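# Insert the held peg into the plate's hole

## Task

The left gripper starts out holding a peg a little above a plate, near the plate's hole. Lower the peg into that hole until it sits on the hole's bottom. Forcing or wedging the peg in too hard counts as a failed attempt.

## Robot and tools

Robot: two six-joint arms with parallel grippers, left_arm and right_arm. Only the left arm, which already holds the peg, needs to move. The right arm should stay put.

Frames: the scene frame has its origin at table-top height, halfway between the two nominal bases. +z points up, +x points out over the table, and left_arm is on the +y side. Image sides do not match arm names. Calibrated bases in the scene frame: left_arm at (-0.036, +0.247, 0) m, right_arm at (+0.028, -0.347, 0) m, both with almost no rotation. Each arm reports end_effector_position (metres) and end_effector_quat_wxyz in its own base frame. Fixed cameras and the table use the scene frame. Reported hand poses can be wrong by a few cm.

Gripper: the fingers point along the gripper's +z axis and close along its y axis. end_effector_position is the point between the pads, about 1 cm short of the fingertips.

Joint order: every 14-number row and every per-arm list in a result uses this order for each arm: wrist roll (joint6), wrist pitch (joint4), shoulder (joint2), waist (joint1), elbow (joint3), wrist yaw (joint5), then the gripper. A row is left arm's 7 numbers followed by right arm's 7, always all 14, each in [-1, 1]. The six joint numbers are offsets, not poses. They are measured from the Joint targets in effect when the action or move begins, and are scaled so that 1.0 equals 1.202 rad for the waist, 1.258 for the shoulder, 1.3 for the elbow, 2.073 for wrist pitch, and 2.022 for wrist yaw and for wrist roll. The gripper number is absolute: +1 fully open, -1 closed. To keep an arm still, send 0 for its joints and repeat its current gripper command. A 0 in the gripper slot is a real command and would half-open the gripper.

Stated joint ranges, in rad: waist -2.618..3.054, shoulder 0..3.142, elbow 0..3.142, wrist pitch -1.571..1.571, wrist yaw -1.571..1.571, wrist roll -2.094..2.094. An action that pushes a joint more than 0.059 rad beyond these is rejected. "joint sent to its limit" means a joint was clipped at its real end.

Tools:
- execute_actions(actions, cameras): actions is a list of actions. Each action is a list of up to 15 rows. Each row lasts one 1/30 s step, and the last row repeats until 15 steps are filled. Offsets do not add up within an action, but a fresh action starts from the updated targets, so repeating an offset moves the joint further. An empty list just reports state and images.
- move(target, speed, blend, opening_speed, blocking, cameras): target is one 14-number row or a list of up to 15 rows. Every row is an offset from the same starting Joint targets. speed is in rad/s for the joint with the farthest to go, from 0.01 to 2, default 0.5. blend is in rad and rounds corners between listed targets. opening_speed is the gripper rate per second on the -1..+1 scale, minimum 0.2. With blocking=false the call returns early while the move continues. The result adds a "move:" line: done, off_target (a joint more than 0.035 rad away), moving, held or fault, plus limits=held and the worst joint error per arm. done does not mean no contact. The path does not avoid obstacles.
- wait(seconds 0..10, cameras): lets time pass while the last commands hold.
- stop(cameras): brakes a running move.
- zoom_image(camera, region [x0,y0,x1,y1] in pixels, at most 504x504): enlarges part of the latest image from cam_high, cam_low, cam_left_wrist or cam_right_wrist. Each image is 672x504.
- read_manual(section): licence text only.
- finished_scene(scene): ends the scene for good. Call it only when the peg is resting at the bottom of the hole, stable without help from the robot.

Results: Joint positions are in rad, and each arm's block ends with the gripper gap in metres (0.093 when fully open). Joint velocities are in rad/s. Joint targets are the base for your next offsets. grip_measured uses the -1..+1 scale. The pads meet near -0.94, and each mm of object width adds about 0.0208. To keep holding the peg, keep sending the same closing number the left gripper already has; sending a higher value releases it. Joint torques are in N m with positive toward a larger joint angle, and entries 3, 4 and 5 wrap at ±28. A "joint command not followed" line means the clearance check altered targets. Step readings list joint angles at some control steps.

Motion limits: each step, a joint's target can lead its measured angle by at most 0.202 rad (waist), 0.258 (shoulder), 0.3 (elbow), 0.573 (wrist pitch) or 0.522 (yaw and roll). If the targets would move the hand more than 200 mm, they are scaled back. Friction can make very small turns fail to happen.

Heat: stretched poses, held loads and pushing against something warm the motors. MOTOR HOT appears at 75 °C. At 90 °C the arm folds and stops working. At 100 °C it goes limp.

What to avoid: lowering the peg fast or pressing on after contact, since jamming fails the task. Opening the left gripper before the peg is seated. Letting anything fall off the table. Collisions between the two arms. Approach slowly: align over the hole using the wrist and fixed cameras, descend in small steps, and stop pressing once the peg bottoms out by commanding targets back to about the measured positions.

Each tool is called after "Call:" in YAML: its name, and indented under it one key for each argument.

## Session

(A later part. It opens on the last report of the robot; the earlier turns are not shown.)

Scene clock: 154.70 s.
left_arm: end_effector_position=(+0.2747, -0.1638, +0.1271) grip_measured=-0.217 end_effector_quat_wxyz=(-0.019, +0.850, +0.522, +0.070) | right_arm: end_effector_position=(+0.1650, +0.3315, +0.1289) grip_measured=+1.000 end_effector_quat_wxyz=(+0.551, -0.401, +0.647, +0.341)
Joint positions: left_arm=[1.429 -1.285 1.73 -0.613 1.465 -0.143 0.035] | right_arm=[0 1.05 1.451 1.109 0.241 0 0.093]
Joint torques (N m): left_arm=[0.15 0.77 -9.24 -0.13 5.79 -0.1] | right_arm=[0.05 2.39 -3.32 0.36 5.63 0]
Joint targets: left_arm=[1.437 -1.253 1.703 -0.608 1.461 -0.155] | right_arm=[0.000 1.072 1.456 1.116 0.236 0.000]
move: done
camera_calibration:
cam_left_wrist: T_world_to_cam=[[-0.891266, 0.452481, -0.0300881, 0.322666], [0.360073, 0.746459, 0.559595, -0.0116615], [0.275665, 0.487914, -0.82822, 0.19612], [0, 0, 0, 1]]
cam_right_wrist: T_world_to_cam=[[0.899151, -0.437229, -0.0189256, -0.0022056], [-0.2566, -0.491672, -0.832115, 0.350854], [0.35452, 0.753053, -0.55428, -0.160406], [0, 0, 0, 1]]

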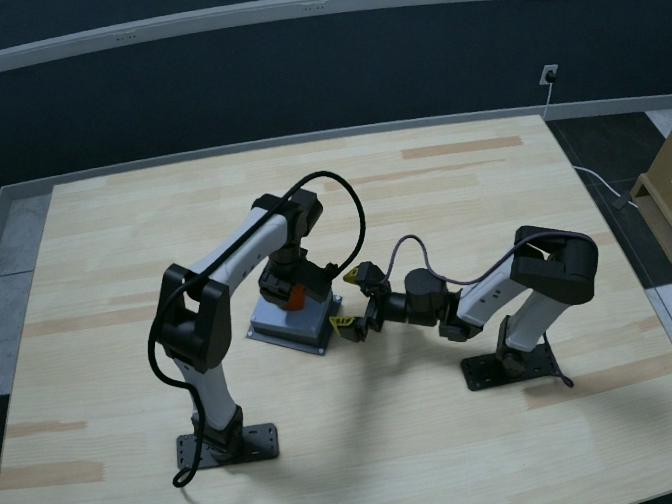

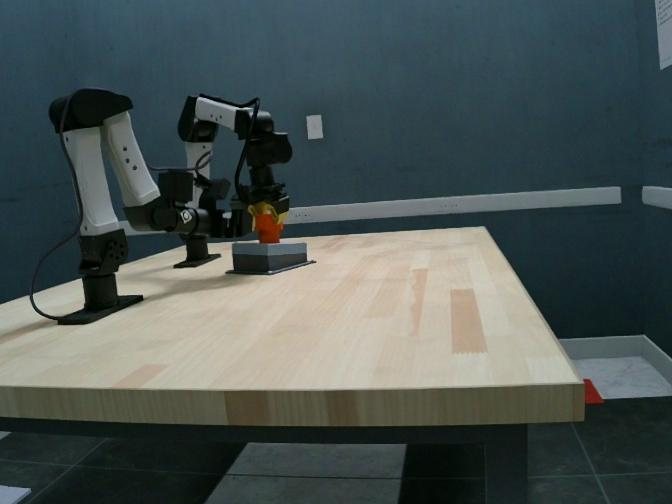

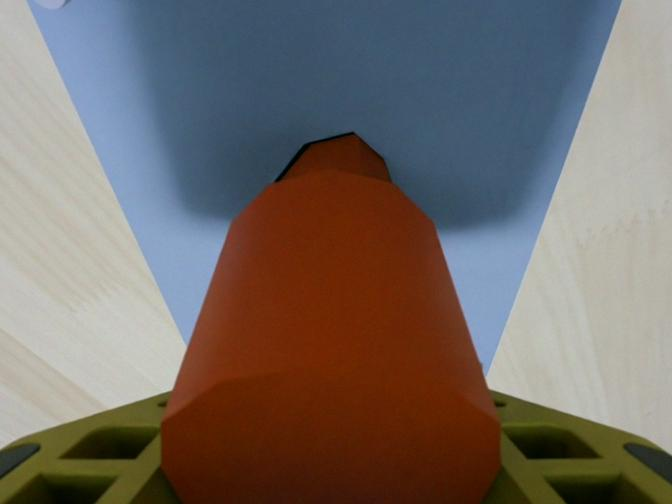

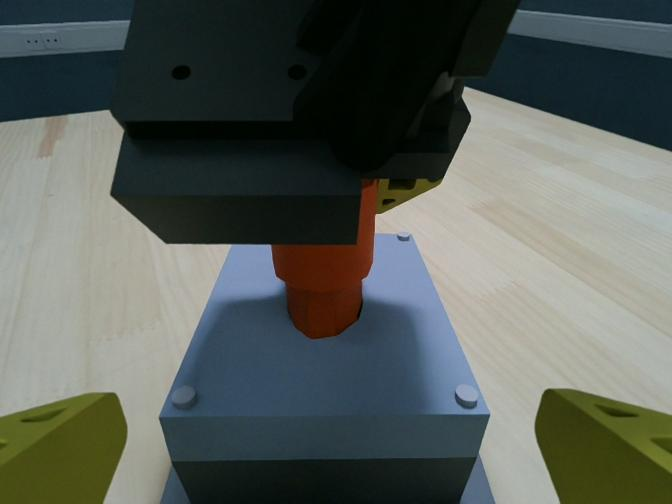

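Call:
move:
  target: [0,0.0045,0,0.002,0.005,0,-0.921165,0,0,0,0,0,0,1]
  speed: 0.03

Call:
zoom_image:
  camera: "cam_right_wrist"
  region: [260, 250, 390, 370]

Call:
zoom_image:
  camera: "cam_left_wrist"
  region: [270, 80, 430, 220]

Scene clock: 158.30 s.
left_arm: end_effector_position=(+0.2748, -0.1637, +0.1271) grip_measured=-0.217 end_effector_quat_wxyz=(-0.019, +0.850, +0.522, +0.070) | right_arm: end_effector_position=(+0.1650, +0.3315, +0.1289) grip_measured=+1.000 end_effector_quat_wxyz=(+0.551, -0.401, +0.647, +0.341)
Joint positions: left_arm=[1.429 -1.285 1.73 -0.613 1.465 -0.143 0.035] | right_arm=[0 1.05 1.451 1.109 0.241 0 0.093]
Joint torques (N m): left_arm=[0.28 0.82 -9.18 -0.09 6.37 -0.07] | right_arm=[0.03 2.44 -3.26 0.29 5.45 0.01]
Joint targets: left_arm=[1.437 -1.244 1.703 -0.605 1.467 -0.155] | right_arm=[0.000 1.072 1.456 1.116 0.236 0.000]
move: off_target (left_arm); left_arm: the wrist pitch is farthest, 0.041 rad from its target
camera_calibration:
cam_left_wrist: T_world_to_cam=[[-0.891429, 0.452134, -0.0304655, 0.322801], [0.359614, 0.746719, 0.559543, -0.0115756], [0.275738, 0.487838, -0.828241, 0.196029], [0, 0, 0, 1]]
cam_right_wrist: T_world_to_cam=[[0.899151, -0.437229, -0.0189256, -0.0022056], [-0.2566, -0.491672, -0.832115, 0.350854], [0.35452, 0.753053, -0.55428, -0.160406], [0, 0, 0, 1]]

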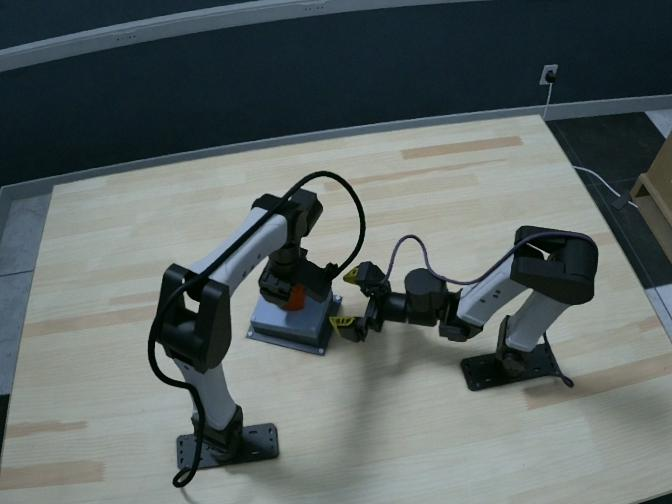

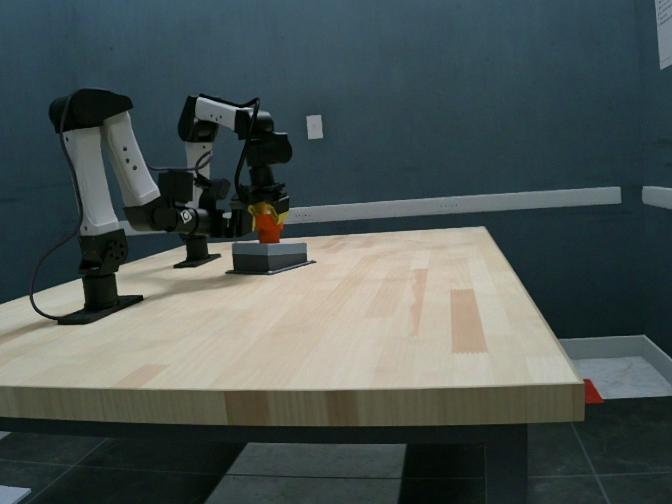

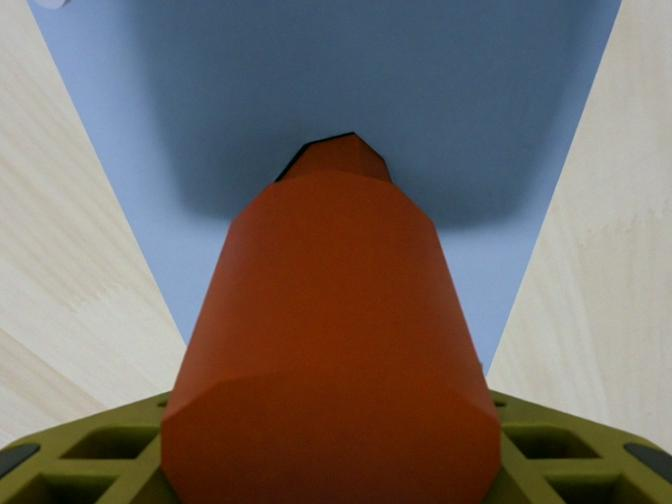

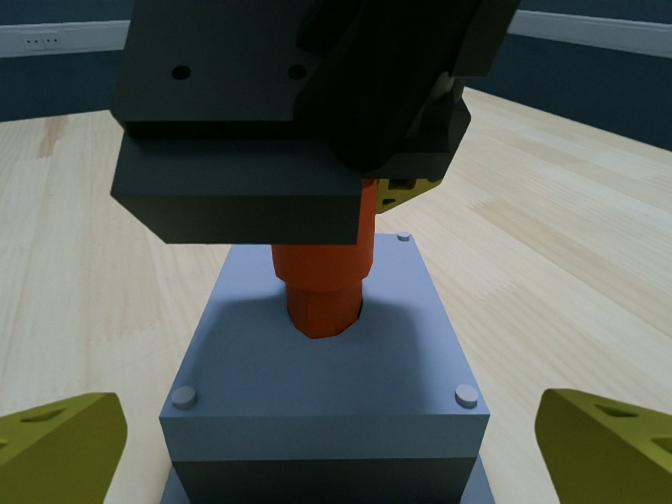

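Scaled by 3.877 from the camera's 672x504 image, which has a finer 960x720 frame.

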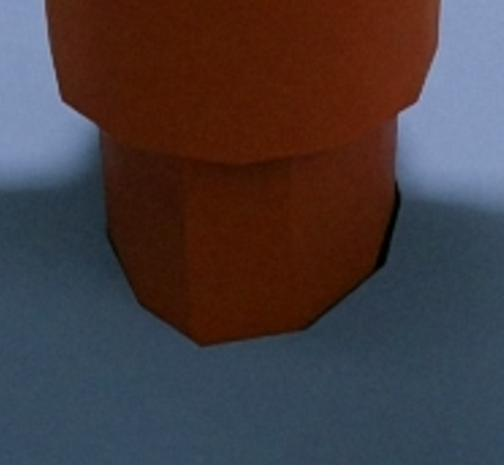

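Scaled by 3.150 from the camera's 672x504 image, which has a finer 960x720 frame.

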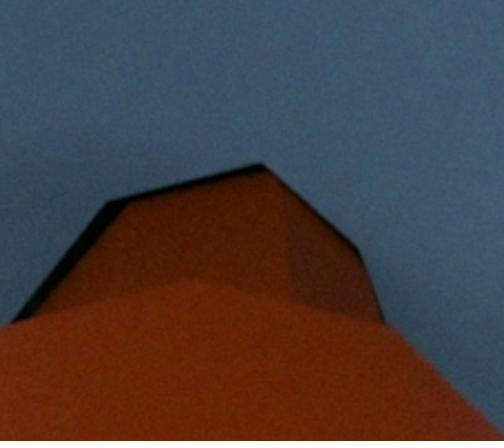

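Call:
move:
  target: [0,0.006,0,0,0.007,0,-0.921165,0,0,0,0,0,0,1]
  speed: 0.03
  cameras: ["cam_left_wrist","cam_right_wrist"]

Call:
zoom_image:
  camera: "cam_right_wrist"
  region: [260, 250, 390, 370]

Call:
zoom_image:
  camera: "cam_left_wrist"
  region: [270, 80, 430, 220]

Scene clock: 164.37 s.
left_arm: end_effector_position=(+0.2749, -0.1638, +0.1271) grip_measured=-0.217 end_effector_quat_wxyz=(-0.019, +0.850, +0.522, +0.070) | right_arm: end_effector_position=(+0.1650, +0.3315, +0.1289) grip_measured=+1.000 end_effector_quat_wxyz=(+0.551, -0.401, +0.647, +0.341)
Joint positions: left_arm=[1.429 -1.284 1.73 -0.613 1.465 -0.143 0.035] | right_arm=[0 1.05 1.451 1.109 0.241 0 0.093]
Joint torques (N m): left_arm=[0.26 1.06 -9.31 -0.01 6.94 -0.06] | right_arm=[0.03 2.47 -3.37 0.5 5.72 0]
Joint targets: left_arm=[1.437 -1.232 1.703 -0.605 1.477 -0.155] | right_arm=[0.000 1.072 1.456 1.116 0.236 0.000]
move: off_target (left_arm); left_arm: the wrist pitch is farthest, 0.053 rad from its target
camera_calibration:
cam_left_wrist: T_world_to_cam=[[-0.89142, 0.452127, -0.0308429, 0.322936], [0.359439, 0.746842, 0.559492, -0.0114896], [0.275996, 0.487656, -0.828262, 0.195937], [0, 0, 0, 1]]
cam_right_wrist: T_world_to_cam=[[0.899151, -0.437229, -0.0189256, -0.0022056], [-0.2566, -0.491672, -0.832115, 0.350854], [0.35452, 0.753053, -0.55428, -0.160406], [0, 0, 0, 1]]
Images, in order: cam_left_wrist, cam_right_wrist.

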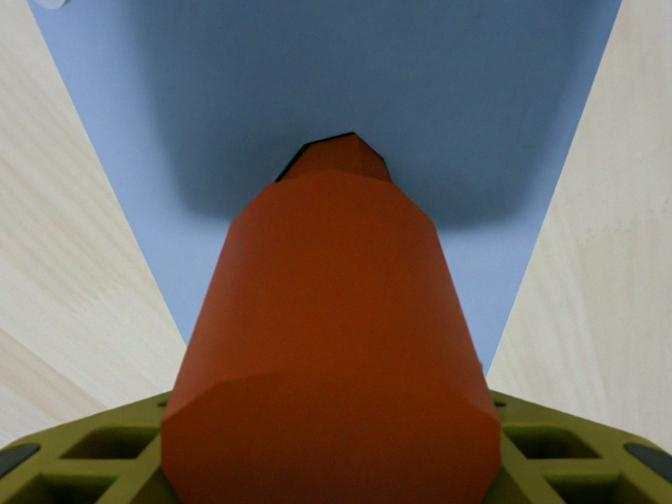

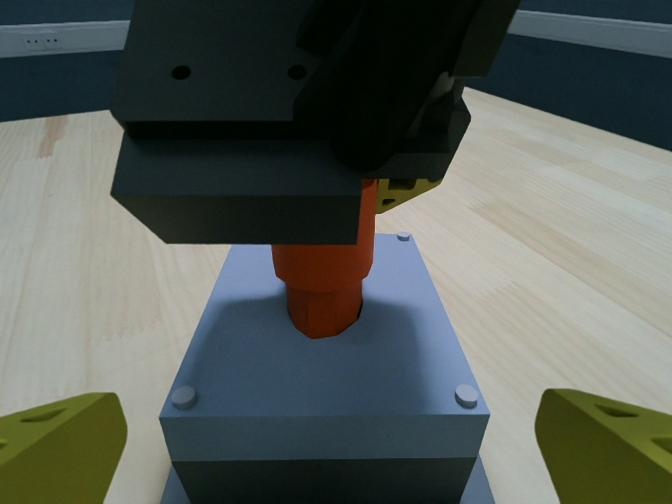

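Scaled by 3.877 from the camera's 672x504 image, which has a finer 960x720 frame.

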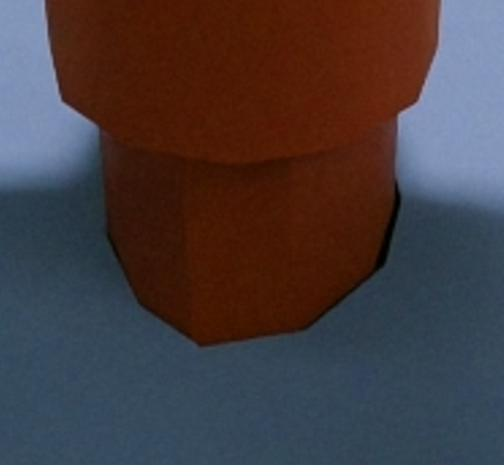

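Scaled by 3.150 from the camera's 672x504 image, which has a finer 960x720 frame.

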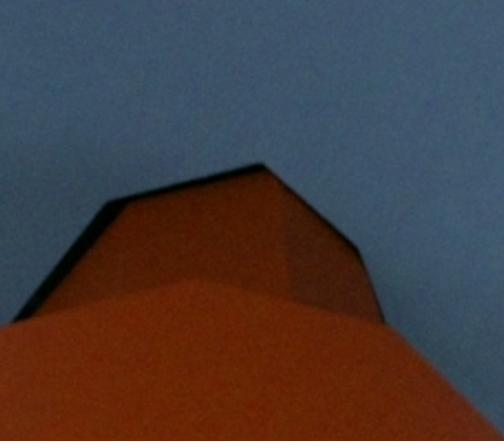

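Call:
move:
  target: [0,-0.0165,0,0,0.0192,0,-0.921165,0,0,0,0,0,0,1]
  speed: 0.03
  cameras: ["cam_left_wrist","cam_right_wrist"]

Call:
zoom_image:
  camera: "cam_right_wrist"
  region: [260, 250, 390, 370]

Call:
zoom_image:
  camera: "cam_left_wrist"
  region: [270, 80, 430, 220]

Scene clock: 168.33 s.
left_arm: end_effector_position=(+0.2754, -0.1640, +0.1277) grip_measured=-0.217 end_effector_quat_wxyz=(-0.018, +0.850, +0.522, +0.070) | right_arm: end_effector_position=(+0.1650, +0.3315, +0.1289) grip_measured=+1.000 end_effector_quat_wxyz=(+0.551, -0.401, +0.647, +0.341)
Joint positions: left_arm=[1.429 -1.285 1.73 -0.612 1.467 -0.143 0.035] | right_arm=[0 1.05 1.451 1.109 0.241 0 0.093]
Joint torques (N m): left_arm=[0.22 0.61 -9.25 -0.12 8.75 -0.08] | right_arm=[0.03 2.46 -3.43 0.39 5.31 -0.06]
Joint targets: left_arm=[1.437 -1.266 1.703 -0.605 1.501 -0.155] | right_arm=[0.000 1.072 1.456 1.116 0.236 0.000]
move: done
camera_calibration:
cam_left_wrist: T_world_to_cam=[[-0.891373, 0.45209, -0.0326771, 0.323646], [0.358585, 0.747435, 0.559247, -0.0114914], [0.277254, 0.48678, -0.828357, 0.195903], [0, 0, 0, 1]]
cam_right_wrist: T_world_to_cam=[[0.899151, -0.437229, -0.0189256, -0.0022056], [-0.2566, -0.491672, -0.832115, 0.350854], [0.35452, 0.753053, -0.55428, -0.160406], [0, 0, 0, 1]]
Images, in order: cam_left_wrist, cam_right_wrist.

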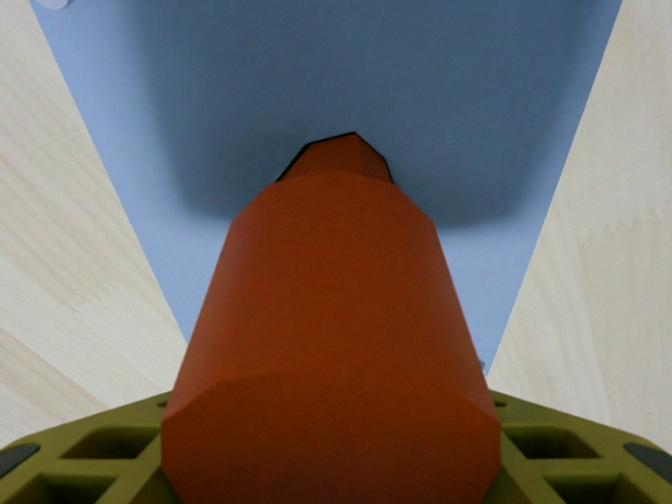

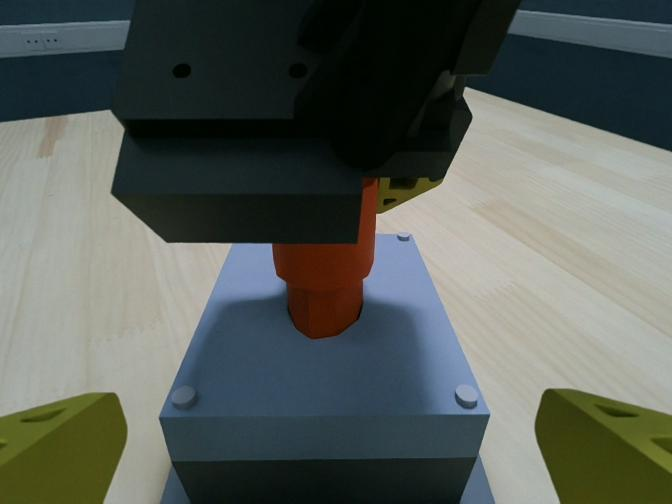

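Scaled by 3.877 from the camera's 672x504 image, which has a finer 960x720 frame.

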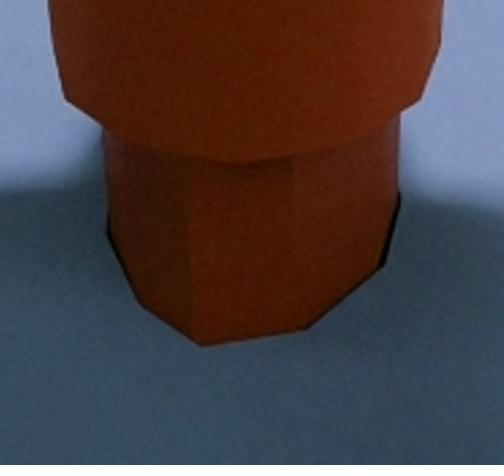

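Scaled by 3.150 from the camera's 672x504 image, which has a finer 960x720 frame.

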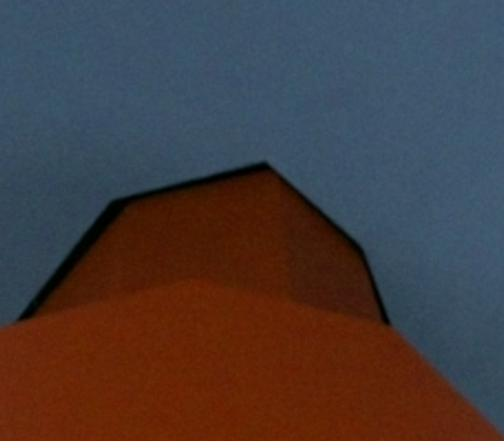

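Call:
move:
  target:
    - [0,0,0,0.0017,-0.0254,0,-0.921165,0,0,0,0,0,0,1]
    - [0,0.0068,0,0.0017,-0.0369,0,-0.921165,0,0,0,0,0,0,1]
  speed: 0.03
  cameras: ["cam_left_wrist","cam_right_wrist"]

Call:
zoom_image:
  camera: "cam_right_wrist"
  region: [260, 250, 390, 370]

Call:
zoom_image:
  camera: "cam_left_wrist"
  region: [270, 80, 430, 220]

Scene clock: 175.07 s.
left_arm: end_effector_position=(+0.2749, -0.1633, +0.1269) grip_measured=-0.217 end_effector_quat_wxyz=(-0.019, +0.850, +0.522, +0.070) | right_arm: end_effector_position=(+0.1650, +0.3315, +0.1289) grip_measured=+1.000 end_effector_quat_wxyz=(+0.551, -0.401, +0.647, +0.341)
Joint positions: left_arm=[1.43 -1.285 1.73 -0.611 1.464 -0.143 0.035] | right_arm=[0 1.05 1.451 1.109 0.241 0 0.093]
Joint torques (N m): left_arm=[0.22 0.72 -9.28 0.25 5.16 -0.11] | right_arm=[0 2.46 -3.08 0.36 5.35 0.05]
Joint targets: left_arm=[1.436 -1.252 1.703 -0.603 1.453 -0.155] | right_arm=[0.000 1.072 1.456 1.116 0.236 0.000]
move: done
camera_calibration:
cam_left_wrist: T_world_to_cam=[[-0.891457, 0.45214, -0.0295522, 0.322526], [0.360022, 0.746415, 0.559687, -0.0119734], [0.275115, 0.488297, -0.828177, 0.195889], [0, 0, 0, 1]]
cam_right_wrist: T_world_to_cam=[[0.899151, -0.437229, -0.0189256, -0.0022056], [-0.2566, -0.491672, -0.832115, 0.350854], [0.35452, 0.753053, -0.55428, -0.160406], [0, 0, 0, 1]]
Images, in order: cam_left_wrist, cam_right_wrist.

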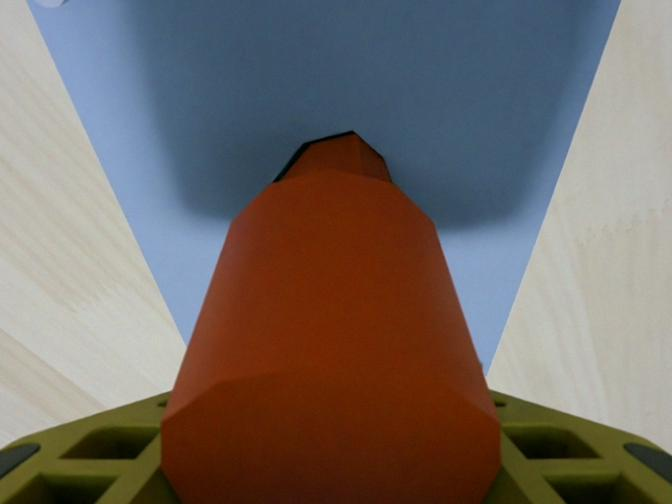

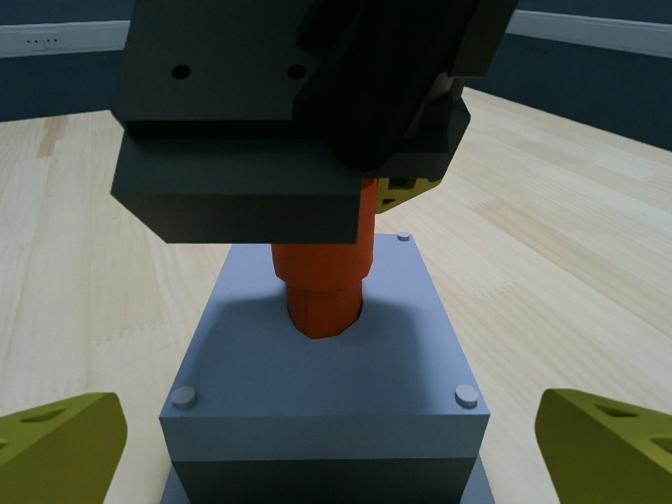

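Scaled by 3.877 from the camera's 672x504 image, which has a finer 960x720 frame.

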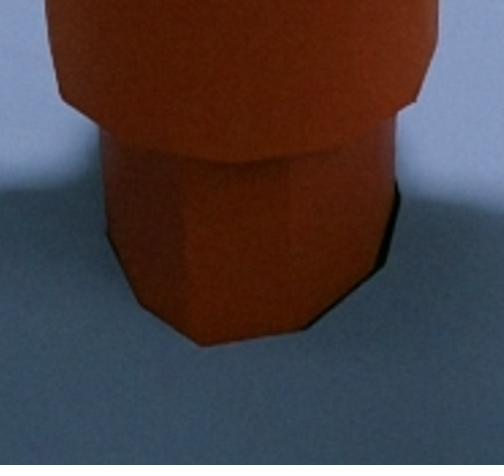

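Scaled by 3.150 from the camera's 672x504 image, which has a finer 960x720 frame.

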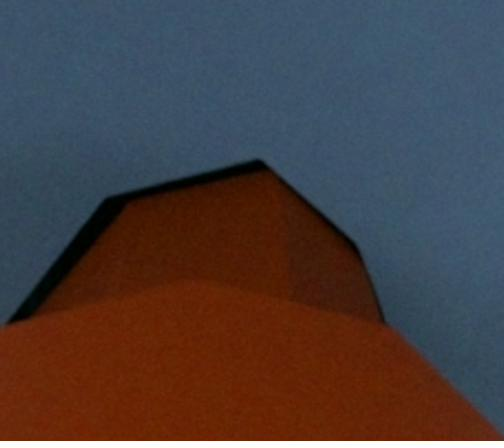

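Call:
wait:
  seconds: 0.1
  cameras: ["cam_low","cam_high"]

Call:
zoom_image:
  camera: "cam_low"
  region: [245, 205, 295, 255]

Call:
zoom_image:
  camera: "cam_high"
  region: [270, 270, 320, 320]

Scene clock: 180.37 s.
left_arm: end_effector_position=(+0.2749, -0.1633, +0.1269) grip_measured=-0.217 end_effector_quat_wxyz=(-0.019, +0.850, +0.522, +0.070) | right_arm: end_effector_position=(+0.1650, +0.3315, +0.1289) grip_measured=+1.000 end_effector_quat_wxyz=(+0.551, -0.401, +0.647, +0.341)
Joint positions: left_arm=[1.43 -1.285 1.73 -0.611 1.464 -0.143 0.035] | right_arm=[0 1.05 1.451 1.109 0.241 0 0.093]
Joint torques (N m): left_arm=[0.23 0.81 -9.37 0.06 5.12 -0.1] | right_arm=[0.01 2.46 -3.3 0.27 5.3 0.04]
Joint targets: left_arm=[1.436 -1.252 1.703 -0.603 1.453 -0.155] | right_arm=[0.000 1.072 1.456 1.116 0.236 0.000]
Tool commands: left_gripper/opening=-0.921165 right_gripper/opening=+1.0
wait: 0.10 s; at rest from the start
Images, in order: cam_high, cam_low.

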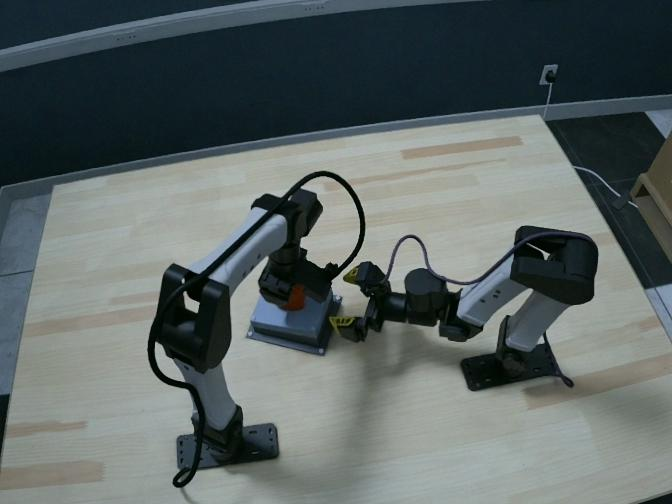

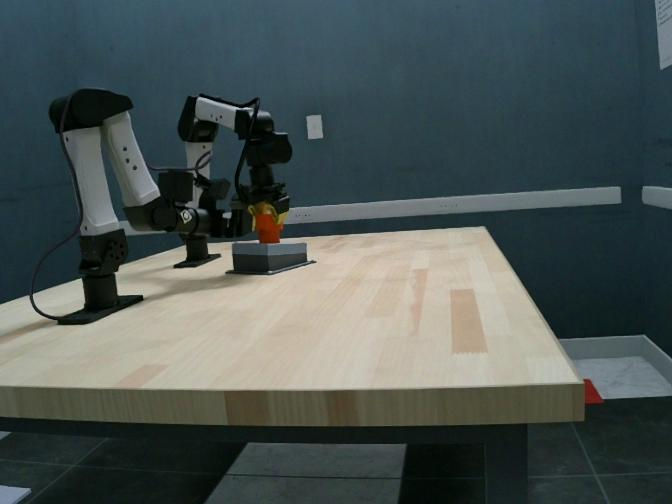

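Scaled by 10.080 from the camera's 672x504 image, which has a finer 960x720 frame.

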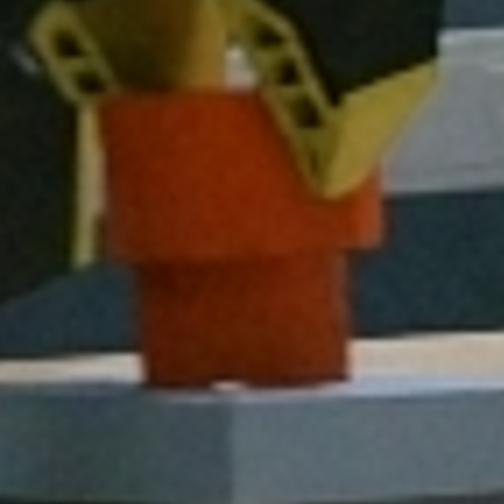

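Scaled by 10.080 from the camera's 672x504 image, which has a finer 960x720 frame.

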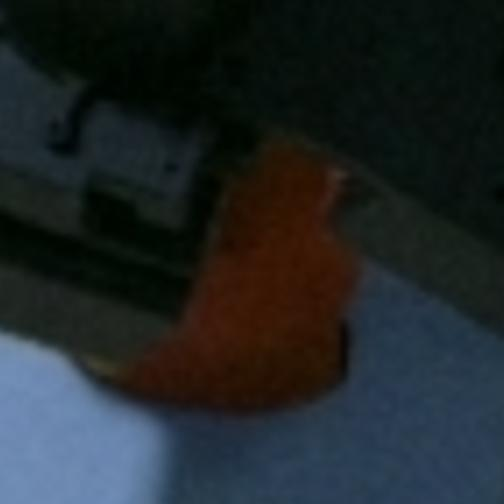

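Call:
move:
  target:
    - [0,-0.0065,0,0,0.0423,0,-0.921165,0,0,0,0,0,0,1]
    - [0,-0.0048,0,-0.0108,0.0423,0,-0.921165,0,0,0,0,0,0,1]
  speed: 0.04
  cameras: ["cam_left_wrist","cam_right_wrist"]

Call:
zoom_image:
  camera: "cam_right_wrist"
  region: [260, 250, 390, 370]

Call:
zoom_image:
  camera: "cam_left_wrist"
  region: [270, 80, 430, 220]

Scene clock: 188.63 s.
left_arm: end_effector_position=(+0.2779, -0.1653, +0.1299) grip_measured=-0.217 end_effector_quat_wxyz=(-0.013, +0.850, +0.522, +0.073) | right_arm: end_effector_position=(+0.1650, +0.3315, +0.1289) grip_measured=+1.000 end_effector_quat_wxyz=(+0.551, -0.401, +0.647, +0.341)
Joint positions: left_arm=[1.43 -1.281 1.73 -0.611 1.475 -0.143 0.035] | right_arm=[0 1.05 1.451 1.109 0.241 0 0.093]
Joint torques (N m): left_arm=[0.18 0.63 -9.39 -0.79 8.88 -0.06] | right_arm=[0.03 2.38 -3.45 0.31 5.46 0.03]
Joint targets: left_arm=[1.436 -1.262 1.703 -0.616 1.508 -0.155] | right_arm=[0.000 1.071 1.456 1.116 0.236 0.000]
move: done
camera_calibration:
cam_left_wrist: T_world_to_cam=[[-0.890842, 0.452161, -0.0441656, 0.327953], [0.353538, 0.751007, 0.557673, -0.0104364], [0.285327, 0.481184, -0.828885, 0.19457], [0, 0, 0, 1]]
cam_right_wrist: T_world_to_cam=[[0.899151, -0.437229, -0.0189256, -0.0022056], [-0.2566, -0.491672, -0.832115, 0.350854], [0.35452, 0.753053, -0.55428, -0.160406], [0, 0, 0, 1]]
Images, in order: cam_left_wrist, cam_right_wrist.

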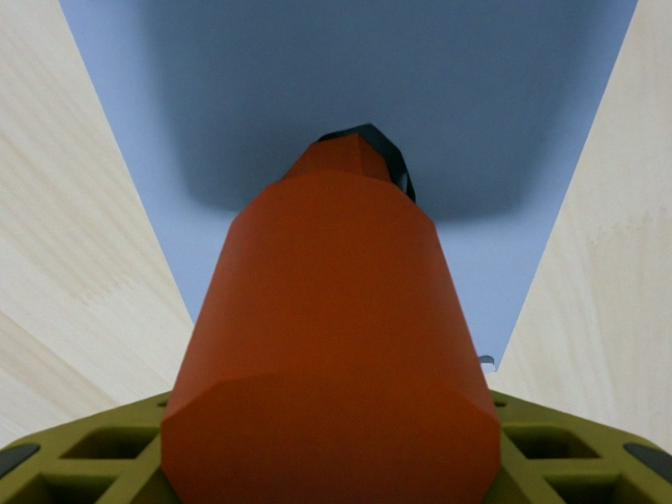

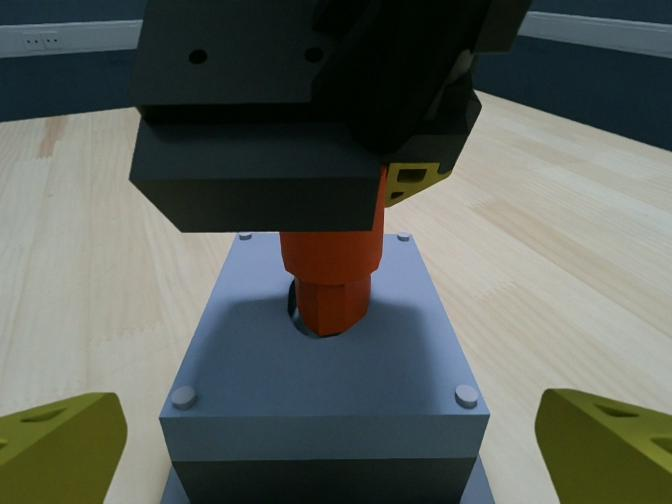

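Scaled by 3.877 from the camera's 672x504 image, which has a finer 960x720 frame.

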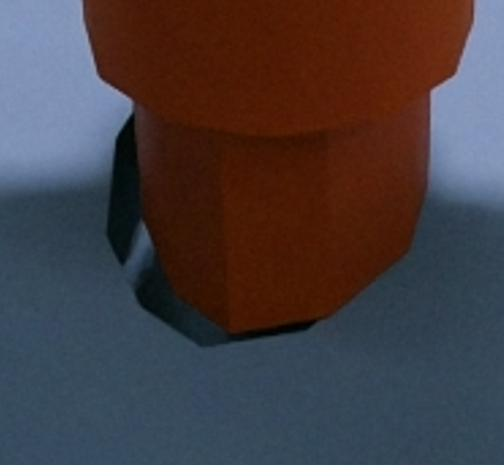

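Scaled by 3.150 from the camera's 672x504 image, which has a finer 960x720 frame.

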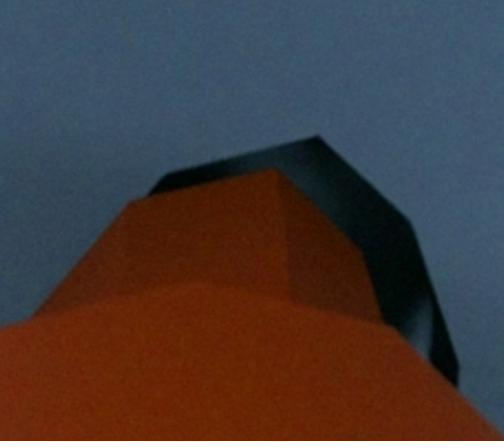

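Call:
move:
  target: [0,-0.0211,0,0,-0.0215,0,-0.921165,0,0,0,0,0,0,1]
  speed: 0.05
  cameras: ["cam_left_wrist","cam_right_wrist"]

Call:
zoom_image:
  camera: "cam_right_wrist"
  region: [260, 250, 390, 370]

Call:
zoom_image:
  camera: "cam_left_wrist"
  region: [270, 80, 430, 220]

Scene clock: 194.30 s.
left_arm: end_effector_position=(+0.2763, -0.1642, +0.1299) grip_measured=-0.217 end_effector_quat_wxyz=(-0.016, +0.850, +0.522, +0.071) | right_arm: end_effector_position=(+0.1650, +0.3315, +0.1289) grip_measured=+1.000 end_effector_quat_wxyz=(+0.551, -0.401, +0.647, +0.341)
Joint positions: left_arm=[1.43 -1.289 1.73 -0.611 1.475 -0.143 0.035] | right_arm=[0 1.05 1.451 1.109 0.241 0 0.093]
Joint torques (N m): left_arm=[0.18 0.27 -9.1 -0.94 6.34 -0.07] | right_arm=[0.07 2.44 -3.36 0.4 5.57 0.05]
Joint targets: left_arm=[1.436 -1.305 1.703 -0.616 1.480 -0.155] | right_arm=[0.000 1.071 1.456 1.116 0.236 0.000]
move: done
camera_calibration:
cam_left_wrist: T_world_to_cam=[[-0.891106, 0.452346, -0.036241, 0.325119], [0.3572, 0.748442, 0.558787, -0.0122536], [0.279889, 0.484993, -0.828519, 0.196519], [0, 0, 0, 1]]
cam_right_wrist: T_world_to_cam=[[0.899151, -0.437229, -0.0189256, -0.0022056], [-0.2566, -0.491672, -0.832115, 0.350854], [0.35452, 0.753053, -0.55428, -0.160406], [0, 0, 0, 1]]
Images, in order: cam_left_wrist, cam_right_wrist.

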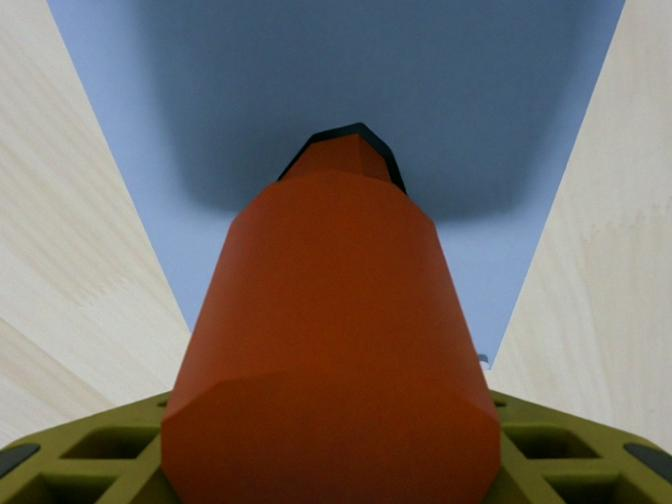

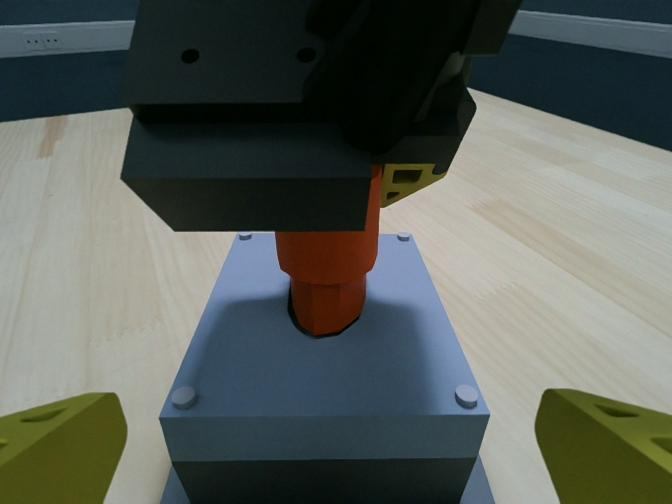

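Scaled by 3.877 from the camera's 672x504 image, which has a finer 960x720 frame.

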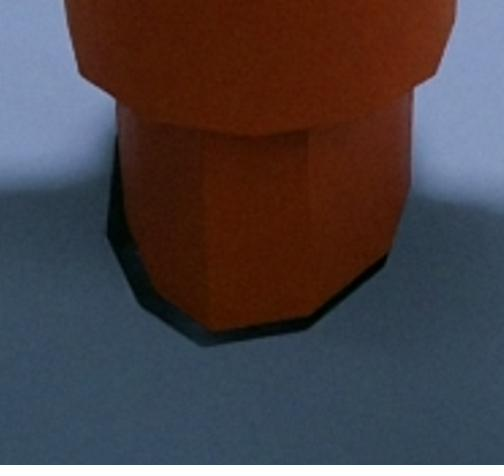

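Scaled by 3.150 from the camera's 672x504 image, which has a finer 960x720 frame.

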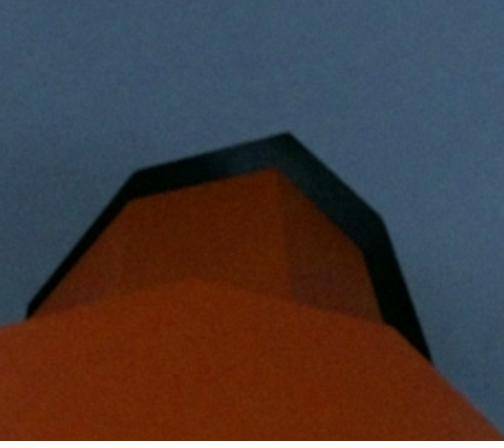

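Call:
move:
  target: [0,0.0164,0,-0.0027,-0.0058,0,-0.921165,0,0,0,0,0,0,1]
  speed: 0.03
  cameras: ["cam_left_wrist","cam_right_wrist"]

Call:
zoom_image:
  camera: "cam_right_wrist"
  region: [260, 250, 390, 370]

Call:
zoom_image:
  camera: "cam_left_wrist"
  region: [270, 80, 430, 220]

Scene clock: 198.83 s.
left_arm: end_effector_position=(+0.2757, -0.1649, +0.1299) grip_measured=-0.217 end_effector_quat_wxyz=(-0.016, +0.851, +0.521, +0.071) | right_arm: end_effector_position=(+0.1650, +0.3316, +0.1290) grip_measured=+1.000 end_effector_quat_wxyz=(+0.551, -0.401, +0.647, +0.341)
Joint positions: left_arm=[1.43 -1.29 1.73 -0.614 1.475 -0.143 0.035] | right_arm=[0 1.05 1.451 1.109 0.241 0 0.093]
Joint torques (N m): left_arm=[0.25 0.64 -9.13 -1.07 5.6 -0.15] | right_arm=[0.04 2.4 -3.34 0.34 5.48 0.01]
Joint targets: left_arm=[1.436 -1.271 1.703 -0.619 1.473 -0.155] | right_arm=[0.000 1.072 1.456 1.116 0.236 0.000]
move: done
camera_calibration:
cam_left_wrist: T_world_to_cam=[[-0.889744, 0.455079, -0.0354861, 0.324848], [0.359831, 0.747102, 0.558891, -0.0124261], [0.280851, 0.484501, -0.828481, 0.196704], [0, 0, 0, 1]]
cam_right_wrist: T_world_to_cam=[[0.899154, -0.437223, -0.0189221, -0.00220713], [-0.256458, -0.491388, -0.832326, 0.350847], [0.354614, 0.753242, -0.553963, -0.160487], [0, 0, 0, 1]]
Images, in order: cam_left_wrist, cam_right_wrist.

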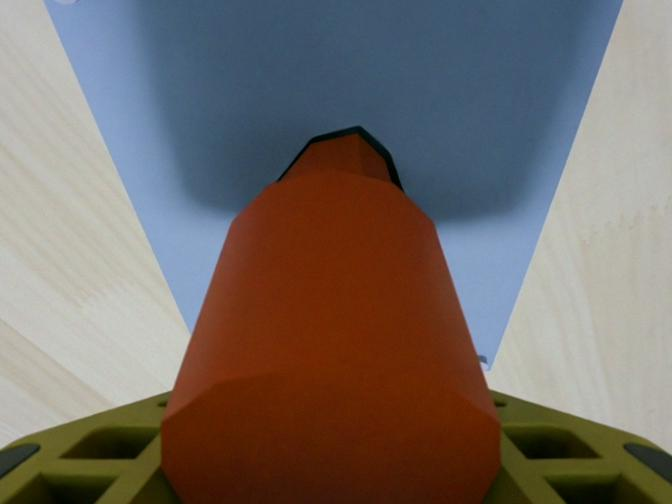

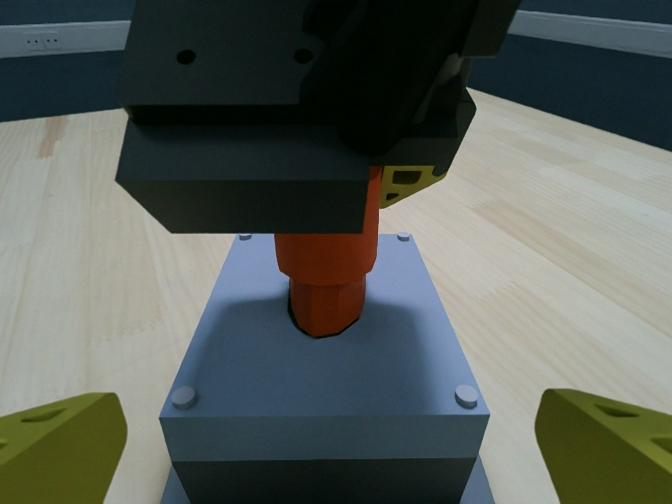

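Scaled by 3.877 from the camera's 672x504 image, which has a finer 960x720 frame.

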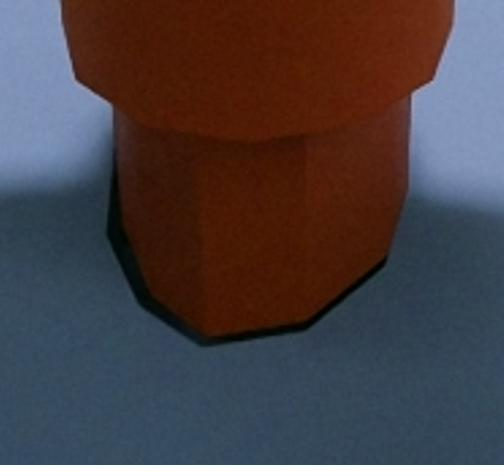

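Scaled by 3.150 from the camera's 672x504 image, which has a finer 960x720 frame.

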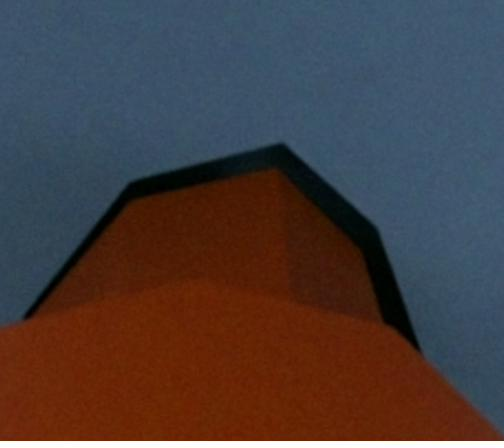

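Call:
move:
  target: [0,0.0041,0,-0.0014,-0.0085,0,-0.921165,0,0,0,0,0,0,1]
  speed: 0.03
  cameras: ["cam_left_wrist","cam_right_wrist"]

Call:
zoom_image:
  camera: "cam_right_wrist"
  region: [260, 250, 390, 370]

Call:
zoom_image:
  camera: "cam_left_wrist"
  region: [270, 80, 430, 220]

Scene clock: 204.93 s.
left_arm: end_effector_position=(+0.2743, -0.1642, +0.1273) grip_measured=-0.217 end_effector_quat_wxyz=(-0.020, +0.851, +0.520, +0.070) | right_arm: end_effector_position=(+0.1650, +0.3316, +0.1290) grip_measured=+1.000 end_effector_quat_wxyz=(+0.551, -0.401, +0.647, +0.341)
Joint positions: left_arm=[1.43 -1.286 1.73 -0.615 1.465 -0.144 0.035] | right_arm=[0 1.05 1.451 1.109 0.241 0 0.093]
Joint torques (N m): left_arm=[0.2 0.72 -9.16 -0.99 5.38 -0.03] | right_arm=[-0.02 2.42 -3.33 0.34 5.57 0.02]
Joint targets: left_arm=[1.436 -1.263 1.703 -0.621 1.462 -0.155] | right_arm=[0.000 1.072 1.456 1.116 0.236 0.000]
move: done
camera_calibration:
cam_left_wrist: T_world_to_cam=[[-0.889387, 0.456223, -0.0291764, 0.322446], [0.363391, 0.744253, 0.560388, -0.0126746], [0.277376, 0.4878, -0.827716, 0.196069], [0, 0, 0, 1]]
cam_right_wrist: T_world_to_cam=[[0.899154, -0.437223, -0.0189221, -0.00220713], [-0.256458, -0.491388, -0.832326, 0.350847], [0.354614, 0.753242, -0.553963, -0.160487], [0, 0, 0, 1]]
Images, in order: cam_left_wrist, cam_right_wrist.

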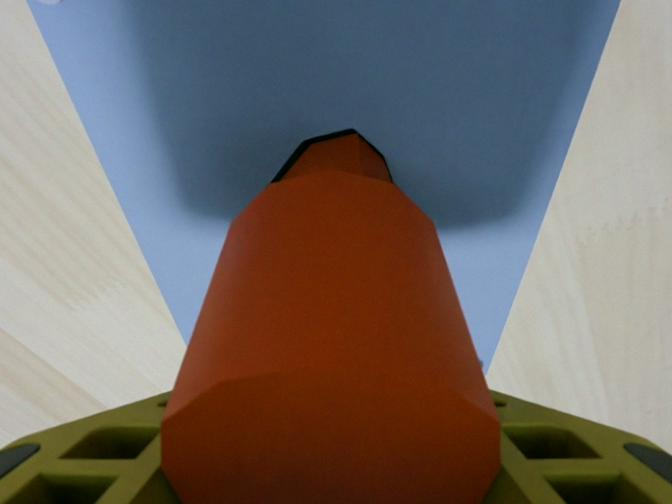

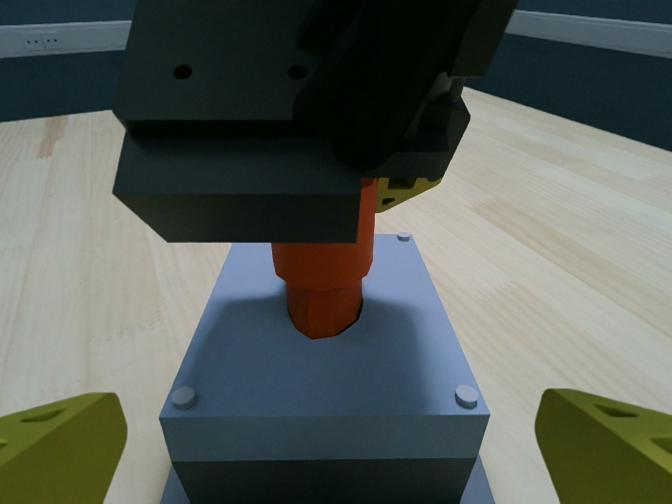

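Scaled by 3.877 from the camera's 672x504 image, which has a finer 960x720 frame.

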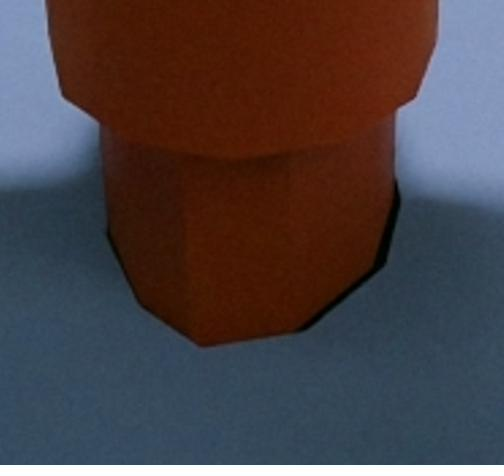

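Scaled by 3.150 from the camera's 672x504 image, which has a finer 960x720 frame.

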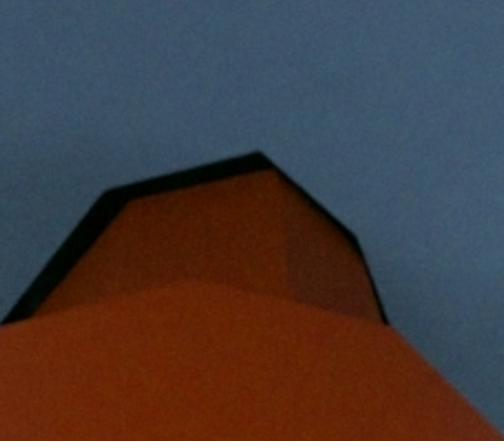

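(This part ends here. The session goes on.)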